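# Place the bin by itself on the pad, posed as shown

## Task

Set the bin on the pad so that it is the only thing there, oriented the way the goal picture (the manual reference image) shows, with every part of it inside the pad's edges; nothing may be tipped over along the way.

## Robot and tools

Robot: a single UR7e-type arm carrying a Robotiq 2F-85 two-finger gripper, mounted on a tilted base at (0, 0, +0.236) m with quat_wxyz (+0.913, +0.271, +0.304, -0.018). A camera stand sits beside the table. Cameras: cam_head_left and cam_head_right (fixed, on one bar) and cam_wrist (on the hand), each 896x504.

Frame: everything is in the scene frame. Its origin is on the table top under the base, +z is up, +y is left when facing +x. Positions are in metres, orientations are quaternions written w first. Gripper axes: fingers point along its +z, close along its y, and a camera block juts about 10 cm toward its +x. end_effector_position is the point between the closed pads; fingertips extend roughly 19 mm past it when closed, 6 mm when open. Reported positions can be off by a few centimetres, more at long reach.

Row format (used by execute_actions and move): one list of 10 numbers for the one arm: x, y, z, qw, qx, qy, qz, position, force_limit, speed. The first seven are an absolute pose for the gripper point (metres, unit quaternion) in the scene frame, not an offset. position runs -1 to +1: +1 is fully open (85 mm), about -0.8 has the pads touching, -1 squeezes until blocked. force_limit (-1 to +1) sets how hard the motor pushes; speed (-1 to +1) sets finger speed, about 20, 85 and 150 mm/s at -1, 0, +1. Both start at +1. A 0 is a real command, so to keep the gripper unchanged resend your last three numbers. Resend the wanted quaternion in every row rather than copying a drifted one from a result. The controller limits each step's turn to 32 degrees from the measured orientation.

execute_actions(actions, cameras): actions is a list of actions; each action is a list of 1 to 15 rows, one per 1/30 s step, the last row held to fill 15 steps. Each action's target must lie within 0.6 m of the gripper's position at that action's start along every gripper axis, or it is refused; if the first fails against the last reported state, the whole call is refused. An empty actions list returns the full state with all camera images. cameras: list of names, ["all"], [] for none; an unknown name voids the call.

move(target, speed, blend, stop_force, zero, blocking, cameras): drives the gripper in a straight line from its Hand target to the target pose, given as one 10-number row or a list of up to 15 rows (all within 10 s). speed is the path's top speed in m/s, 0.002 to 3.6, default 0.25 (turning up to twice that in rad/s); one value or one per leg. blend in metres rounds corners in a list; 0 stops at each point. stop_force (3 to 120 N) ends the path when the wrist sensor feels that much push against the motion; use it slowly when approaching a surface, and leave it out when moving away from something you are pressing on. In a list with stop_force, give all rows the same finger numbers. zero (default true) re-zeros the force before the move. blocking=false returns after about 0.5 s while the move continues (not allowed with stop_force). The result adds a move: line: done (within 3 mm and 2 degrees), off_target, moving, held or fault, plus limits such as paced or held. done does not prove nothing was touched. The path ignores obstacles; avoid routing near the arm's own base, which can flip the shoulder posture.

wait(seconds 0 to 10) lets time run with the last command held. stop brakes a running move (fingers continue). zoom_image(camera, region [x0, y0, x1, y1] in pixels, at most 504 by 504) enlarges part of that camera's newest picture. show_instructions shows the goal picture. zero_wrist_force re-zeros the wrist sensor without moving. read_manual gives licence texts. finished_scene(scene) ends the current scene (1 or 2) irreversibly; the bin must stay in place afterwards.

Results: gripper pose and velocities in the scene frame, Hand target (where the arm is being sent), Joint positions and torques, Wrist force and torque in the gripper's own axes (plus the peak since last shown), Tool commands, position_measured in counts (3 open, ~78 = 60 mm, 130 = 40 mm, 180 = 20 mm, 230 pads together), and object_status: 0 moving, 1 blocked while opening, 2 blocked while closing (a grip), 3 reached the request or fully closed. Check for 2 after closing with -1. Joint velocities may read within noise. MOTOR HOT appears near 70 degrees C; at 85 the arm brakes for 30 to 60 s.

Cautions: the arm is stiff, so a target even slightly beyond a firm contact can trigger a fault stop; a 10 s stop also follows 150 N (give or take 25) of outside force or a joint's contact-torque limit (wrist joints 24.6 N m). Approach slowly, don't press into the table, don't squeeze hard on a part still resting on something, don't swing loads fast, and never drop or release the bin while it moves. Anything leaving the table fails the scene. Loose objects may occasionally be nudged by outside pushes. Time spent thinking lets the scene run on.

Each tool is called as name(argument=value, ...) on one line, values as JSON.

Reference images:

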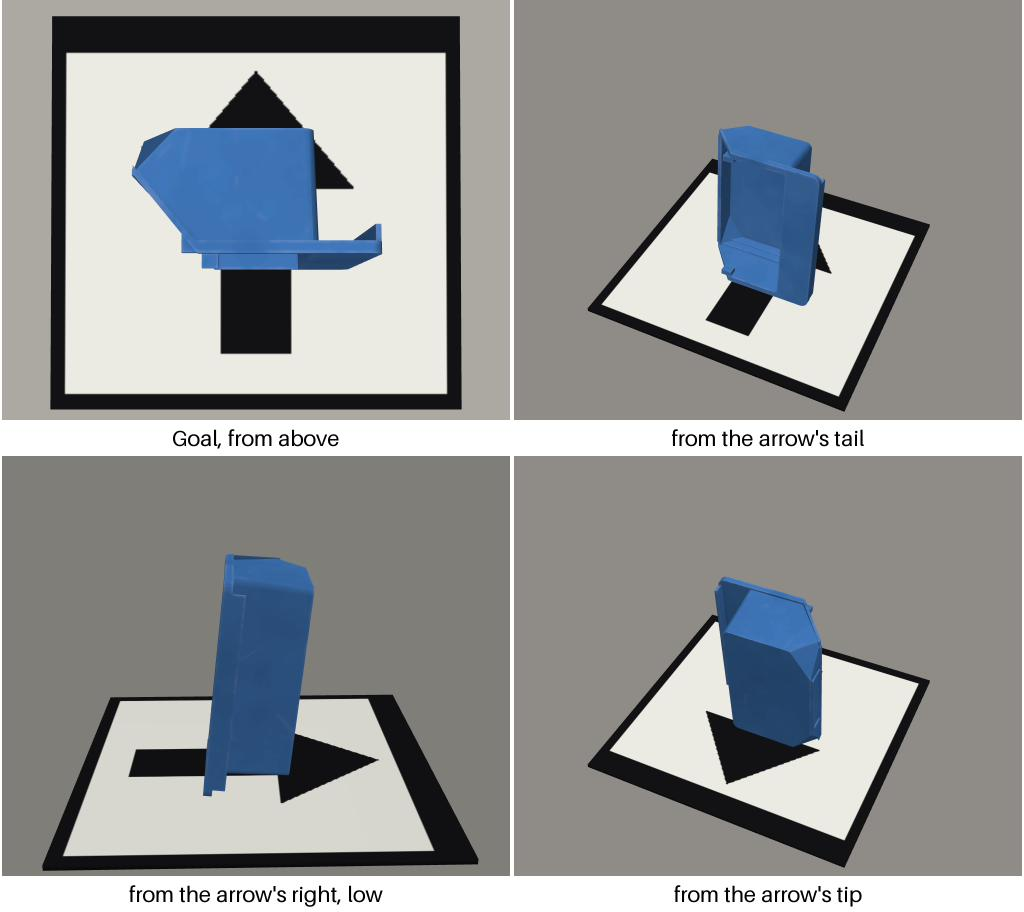

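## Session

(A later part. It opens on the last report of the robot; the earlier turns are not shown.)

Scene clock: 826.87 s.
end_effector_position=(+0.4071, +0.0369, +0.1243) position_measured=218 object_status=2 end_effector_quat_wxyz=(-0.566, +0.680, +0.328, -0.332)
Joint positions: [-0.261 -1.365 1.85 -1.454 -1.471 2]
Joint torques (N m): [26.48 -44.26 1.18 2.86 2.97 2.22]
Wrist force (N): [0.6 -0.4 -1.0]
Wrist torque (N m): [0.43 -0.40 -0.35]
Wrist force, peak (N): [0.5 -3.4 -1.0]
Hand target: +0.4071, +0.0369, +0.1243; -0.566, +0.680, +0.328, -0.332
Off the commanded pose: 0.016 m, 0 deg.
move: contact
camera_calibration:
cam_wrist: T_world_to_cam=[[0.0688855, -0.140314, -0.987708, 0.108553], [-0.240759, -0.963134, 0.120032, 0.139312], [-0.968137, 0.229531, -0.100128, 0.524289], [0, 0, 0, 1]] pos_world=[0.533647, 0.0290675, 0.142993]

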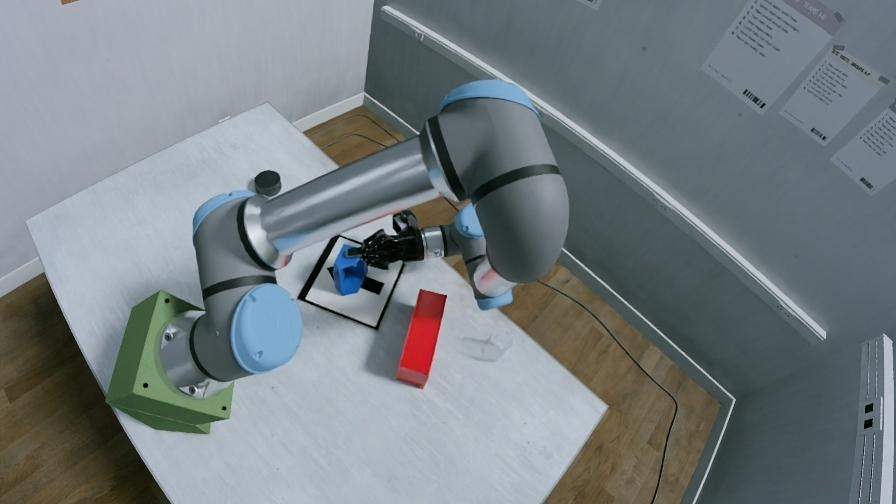

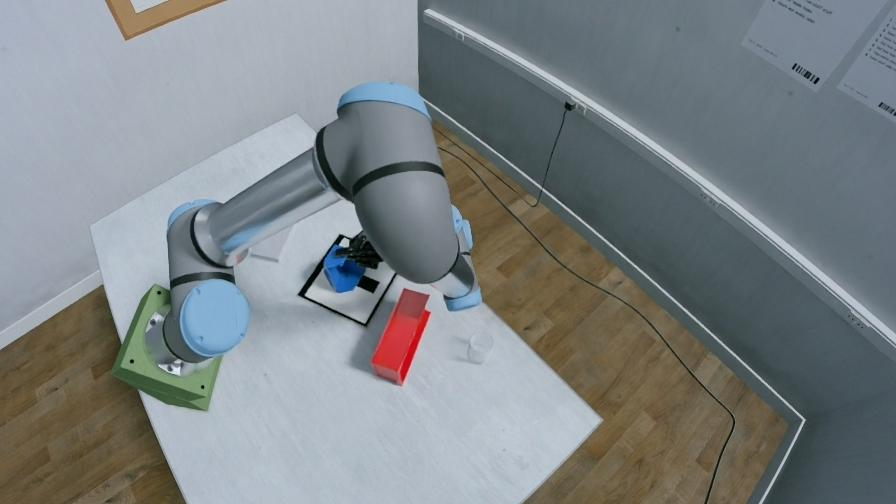

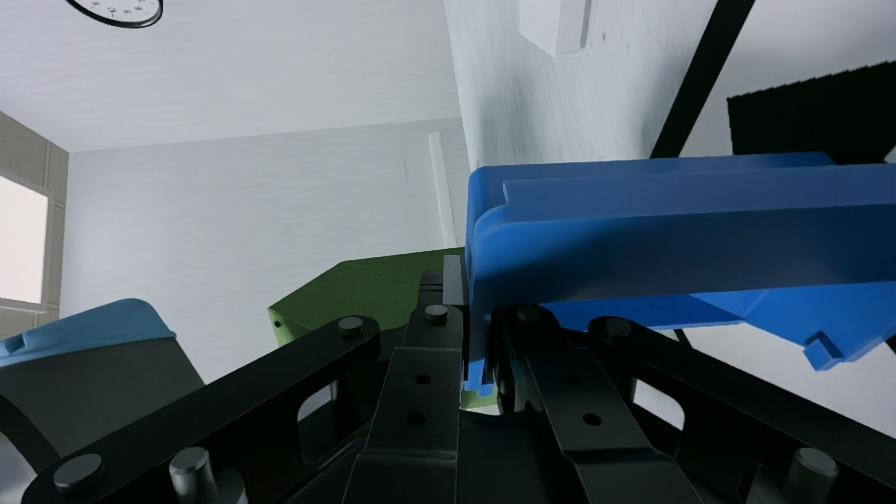

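move(target=[0.4071, 0.0369, 0.1243, -0.5662, 0.6797, 0.3277, -0.3318, -0.35, -0.5, -1], cameras=["cam_wrist"])

move(target=[0.4893, -0.0183, 0.1382, -0.5662, 0.6797, 0.3277, -0.3318, -0.35, -0.5, -1], speed=0.12, cameras=["all"])

zoom_image(camera="cam_head_left", region=[280, 200, 480, 350])

zoom_image(camera="cam_head_right", region=[270, 190, 470, 340])

Scene clock: 838.73 s.
end_effector_position=(+0.4071, +0.0369, +0.1243) position_measured=173 object_status=0 end_effector_quat_wxyz=(-0.566, +0.680, +0.328, -0.332)
Joint positions: [-0.261 -1.365 1.85 -1.454 -1.471 2]
Joint torques (N m): [27.18 -43.91 -2.32 1.49 2.53 2.29]
Wrist force (N): [1.2 1.9 -1.1]
Wrist torque (N m): [0.47 -0.45 -0.36]
Wrist force, peak (N): [1.2 2.1 -1.1]
Hand target: +0.4071, +0.0369, +0.1243; -0.566, +0.680, +0.328, -0.332
Off the commanded pose: 0.000 m, 0 deg.
move: done
camera_calibration:
cam_wrist: T_world_to_cam=[[0.0688855, -0.140314, -0.987708, 0.108553], [-0.240759, -0.963134, 0.120032, 0.139312], [-0.968137, 0.229531, -0.100128, 0.524289], [0, 0, 0, 1]] pos_world=[0.533647, 0.0290675, 0.142993]
Images, in order (width x height): cam_wrist 896x504.

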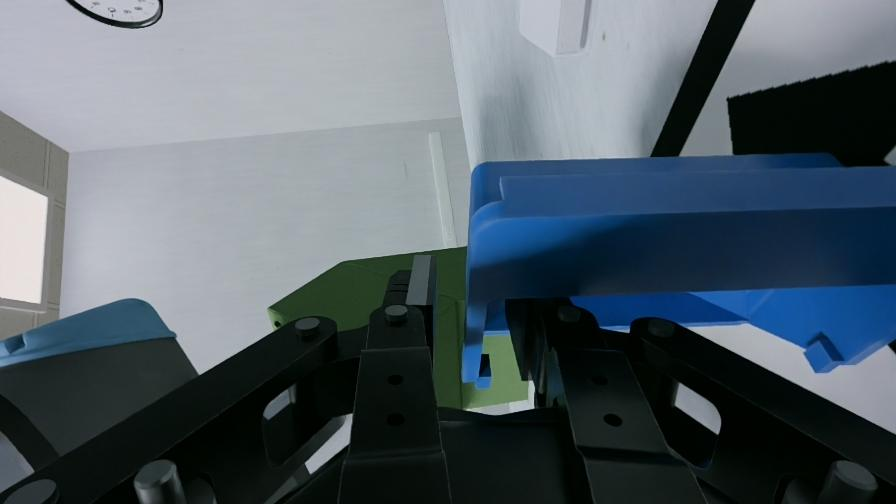

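Scene clock: 840.10 s.
end_effector_position=(+0.4893, -0.0183, +0.1382) position_measured=173 object_status=3 end_effector_quat_wxyz=(-0.566, +0.680, +0.328, -0.332)
Joint positions: [-0.278 -1.315 1.561 -1.214 -1.481 1.986]
Joint torques (N m): [15.5 -37.1 -20.09 3.22 -1.84 -2.44]
Wrist force (N): [1.9 2.1 -1.3]
Wrist torque (N m): [0.51 -0.53 -0.40]
Wrist force, peak (N): [1.6 2.0 -2.4]
Hand target: +0.4893, -0.0183, +0.1382; -0.566, +0.680, +0.328, -0.332
Off the commanded pose: 0.000 m, 0 deg.
move: done
camera_calibration:
cam_wrist: T_world_to_cam=[[0.0689645, -0.140434, -0.987685, 0.108826], [-0.240801, -0.963112, 0.120126, 0.104257], [-0.968121, 0.229551, -0.100237, 0.617843], [0, 0, 0, 1]] pos_world=[0.615747, -0.0261325, 0.156892]

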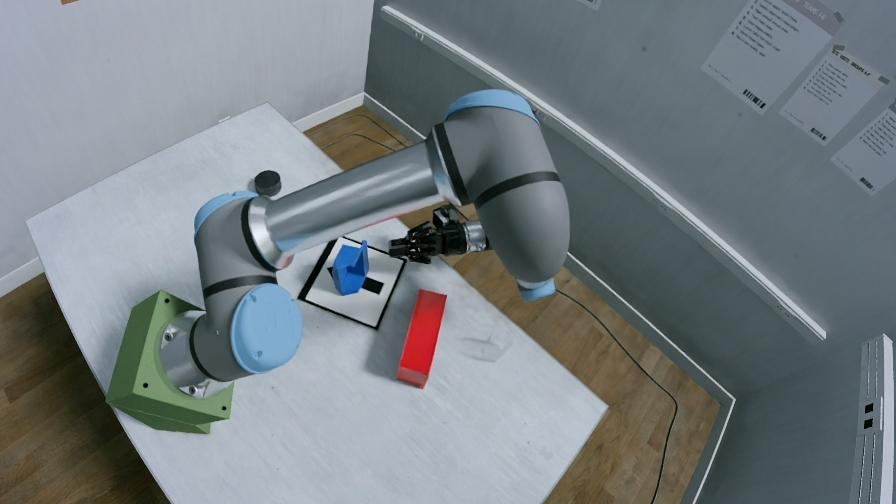

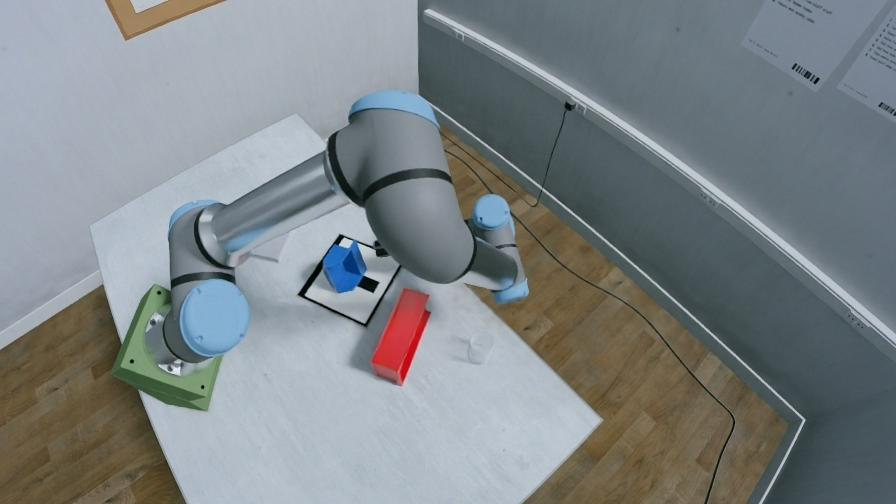

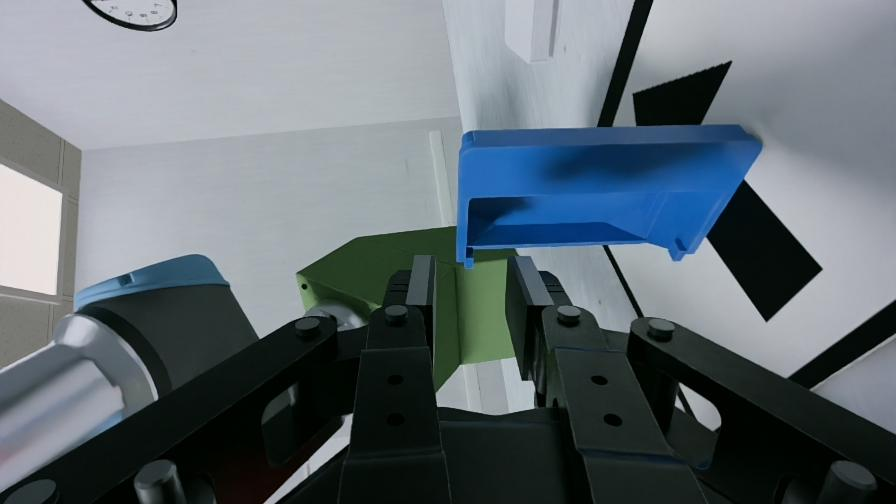

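Scaled by 2.520 from the camera's 896x504 image, which has a finer 1280x720 frame.

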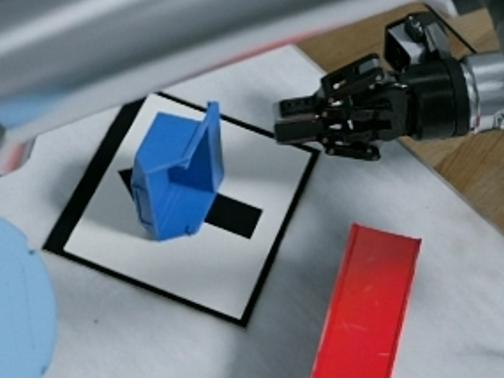

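Scaled by 2.520 from the camera's 896x504 image, which has a finer 1280x720 frame.

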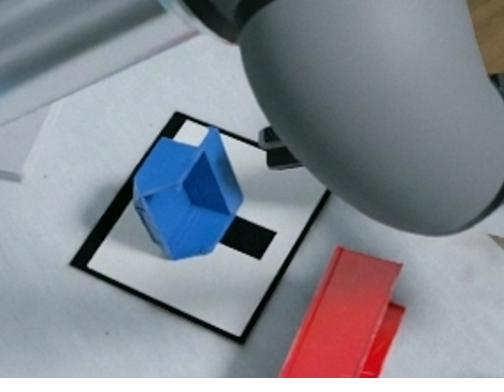

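move(target=[[0.50, -0.02, 0.28, -0.5662, 0.6797, 0.3277, -0.3318, -0.35, -0.5, -1], [0.45, 0.03, 0.42, -0.1711, 0.1690, 0.9702, 0.0299, -0.35, -0.5, -1]], speed=0.3, blend=[0.05, 0], cameras=["all"])

zoom_image(camera="cam_wrist", region=[300, 60, 700, 360])

Scene clock: 856.30 s.
end_effector_position=(+0.4500, +0.0300, +0.4200) position_measured=173 object_status=3 end_effector_quat_wxyz=(-0.171, +0.169, +0.970, +0.030)
Joint positions: [0.642 -1.93 1.886 -1.498 -2.101 1.014]
Joint torques (N m): [16.01 -18.29 -12.53 -4.09 -1.91 -2.18]
Wrist force (N): [0.4 0.1 -0.1]
Wrist torque (N m): [0.06 -0.06 0.02]
Wrist force, peak (N): [1.7 4.4 -0.8]
Hand target: +0.4500, +0.0300, +0.4200; -0.171, +0.169, +0.970, +0.030
Off the commanded pose: 0.000 m, 0 deg.
move: done
camera_calibration:
cam_wrist: T_world_to_cam=[[0.334924, 0.942244, -0.0016674, -0.169637], [0.942212, -0.334896, 0.00897825, -0.39704], [0.0079013, -0.00457807, -0.999958, 0.542705], [0, 0, 0, 1]] pos_world=[0.426624, 0.0293567, 0.545965]

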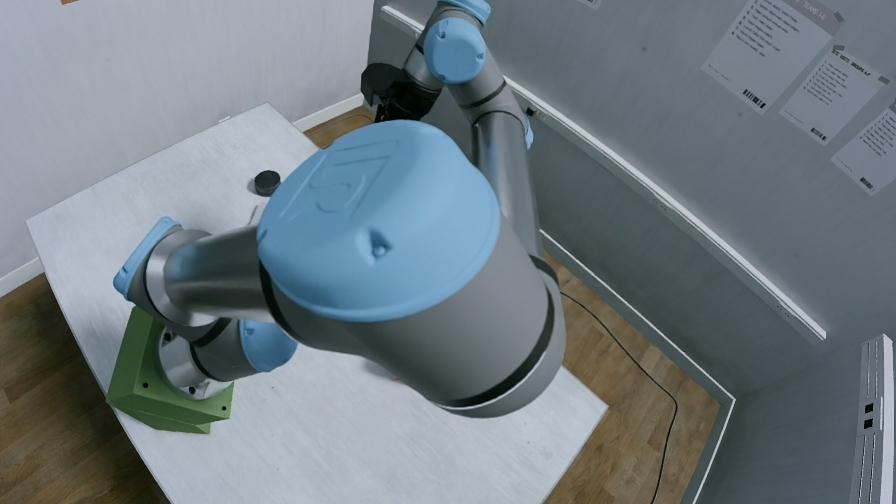

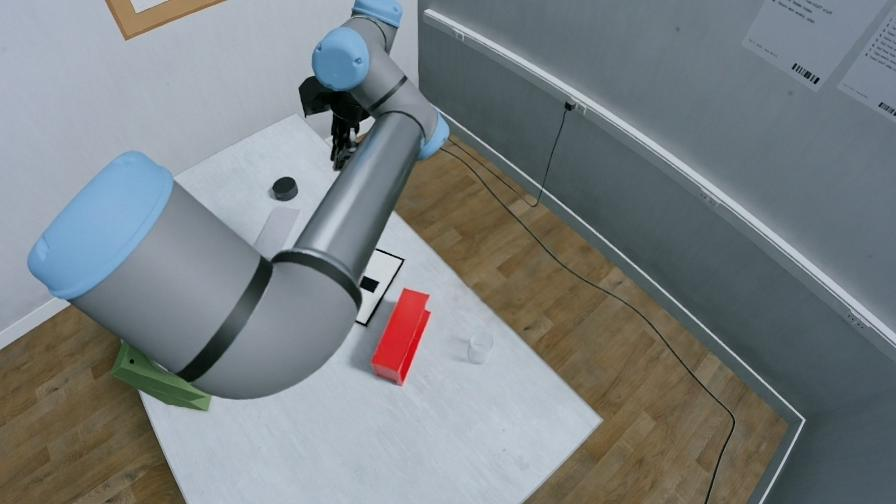

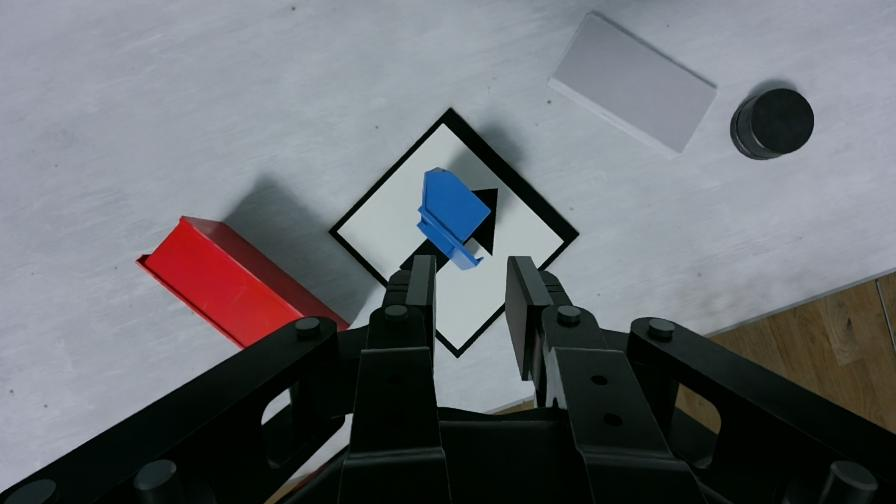

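Scaled by 1.260 from the camera's 896x504 image, which has a finer 1280x720 frame.

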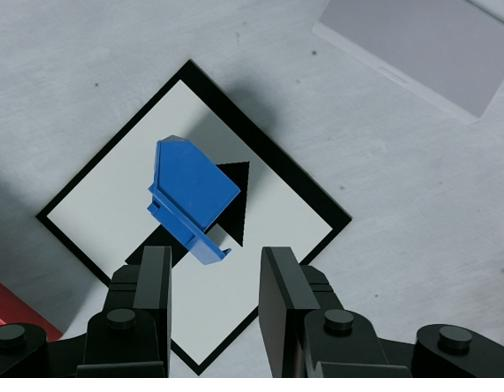

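finished_scene(scene=1)

The scene is finished: the task was done.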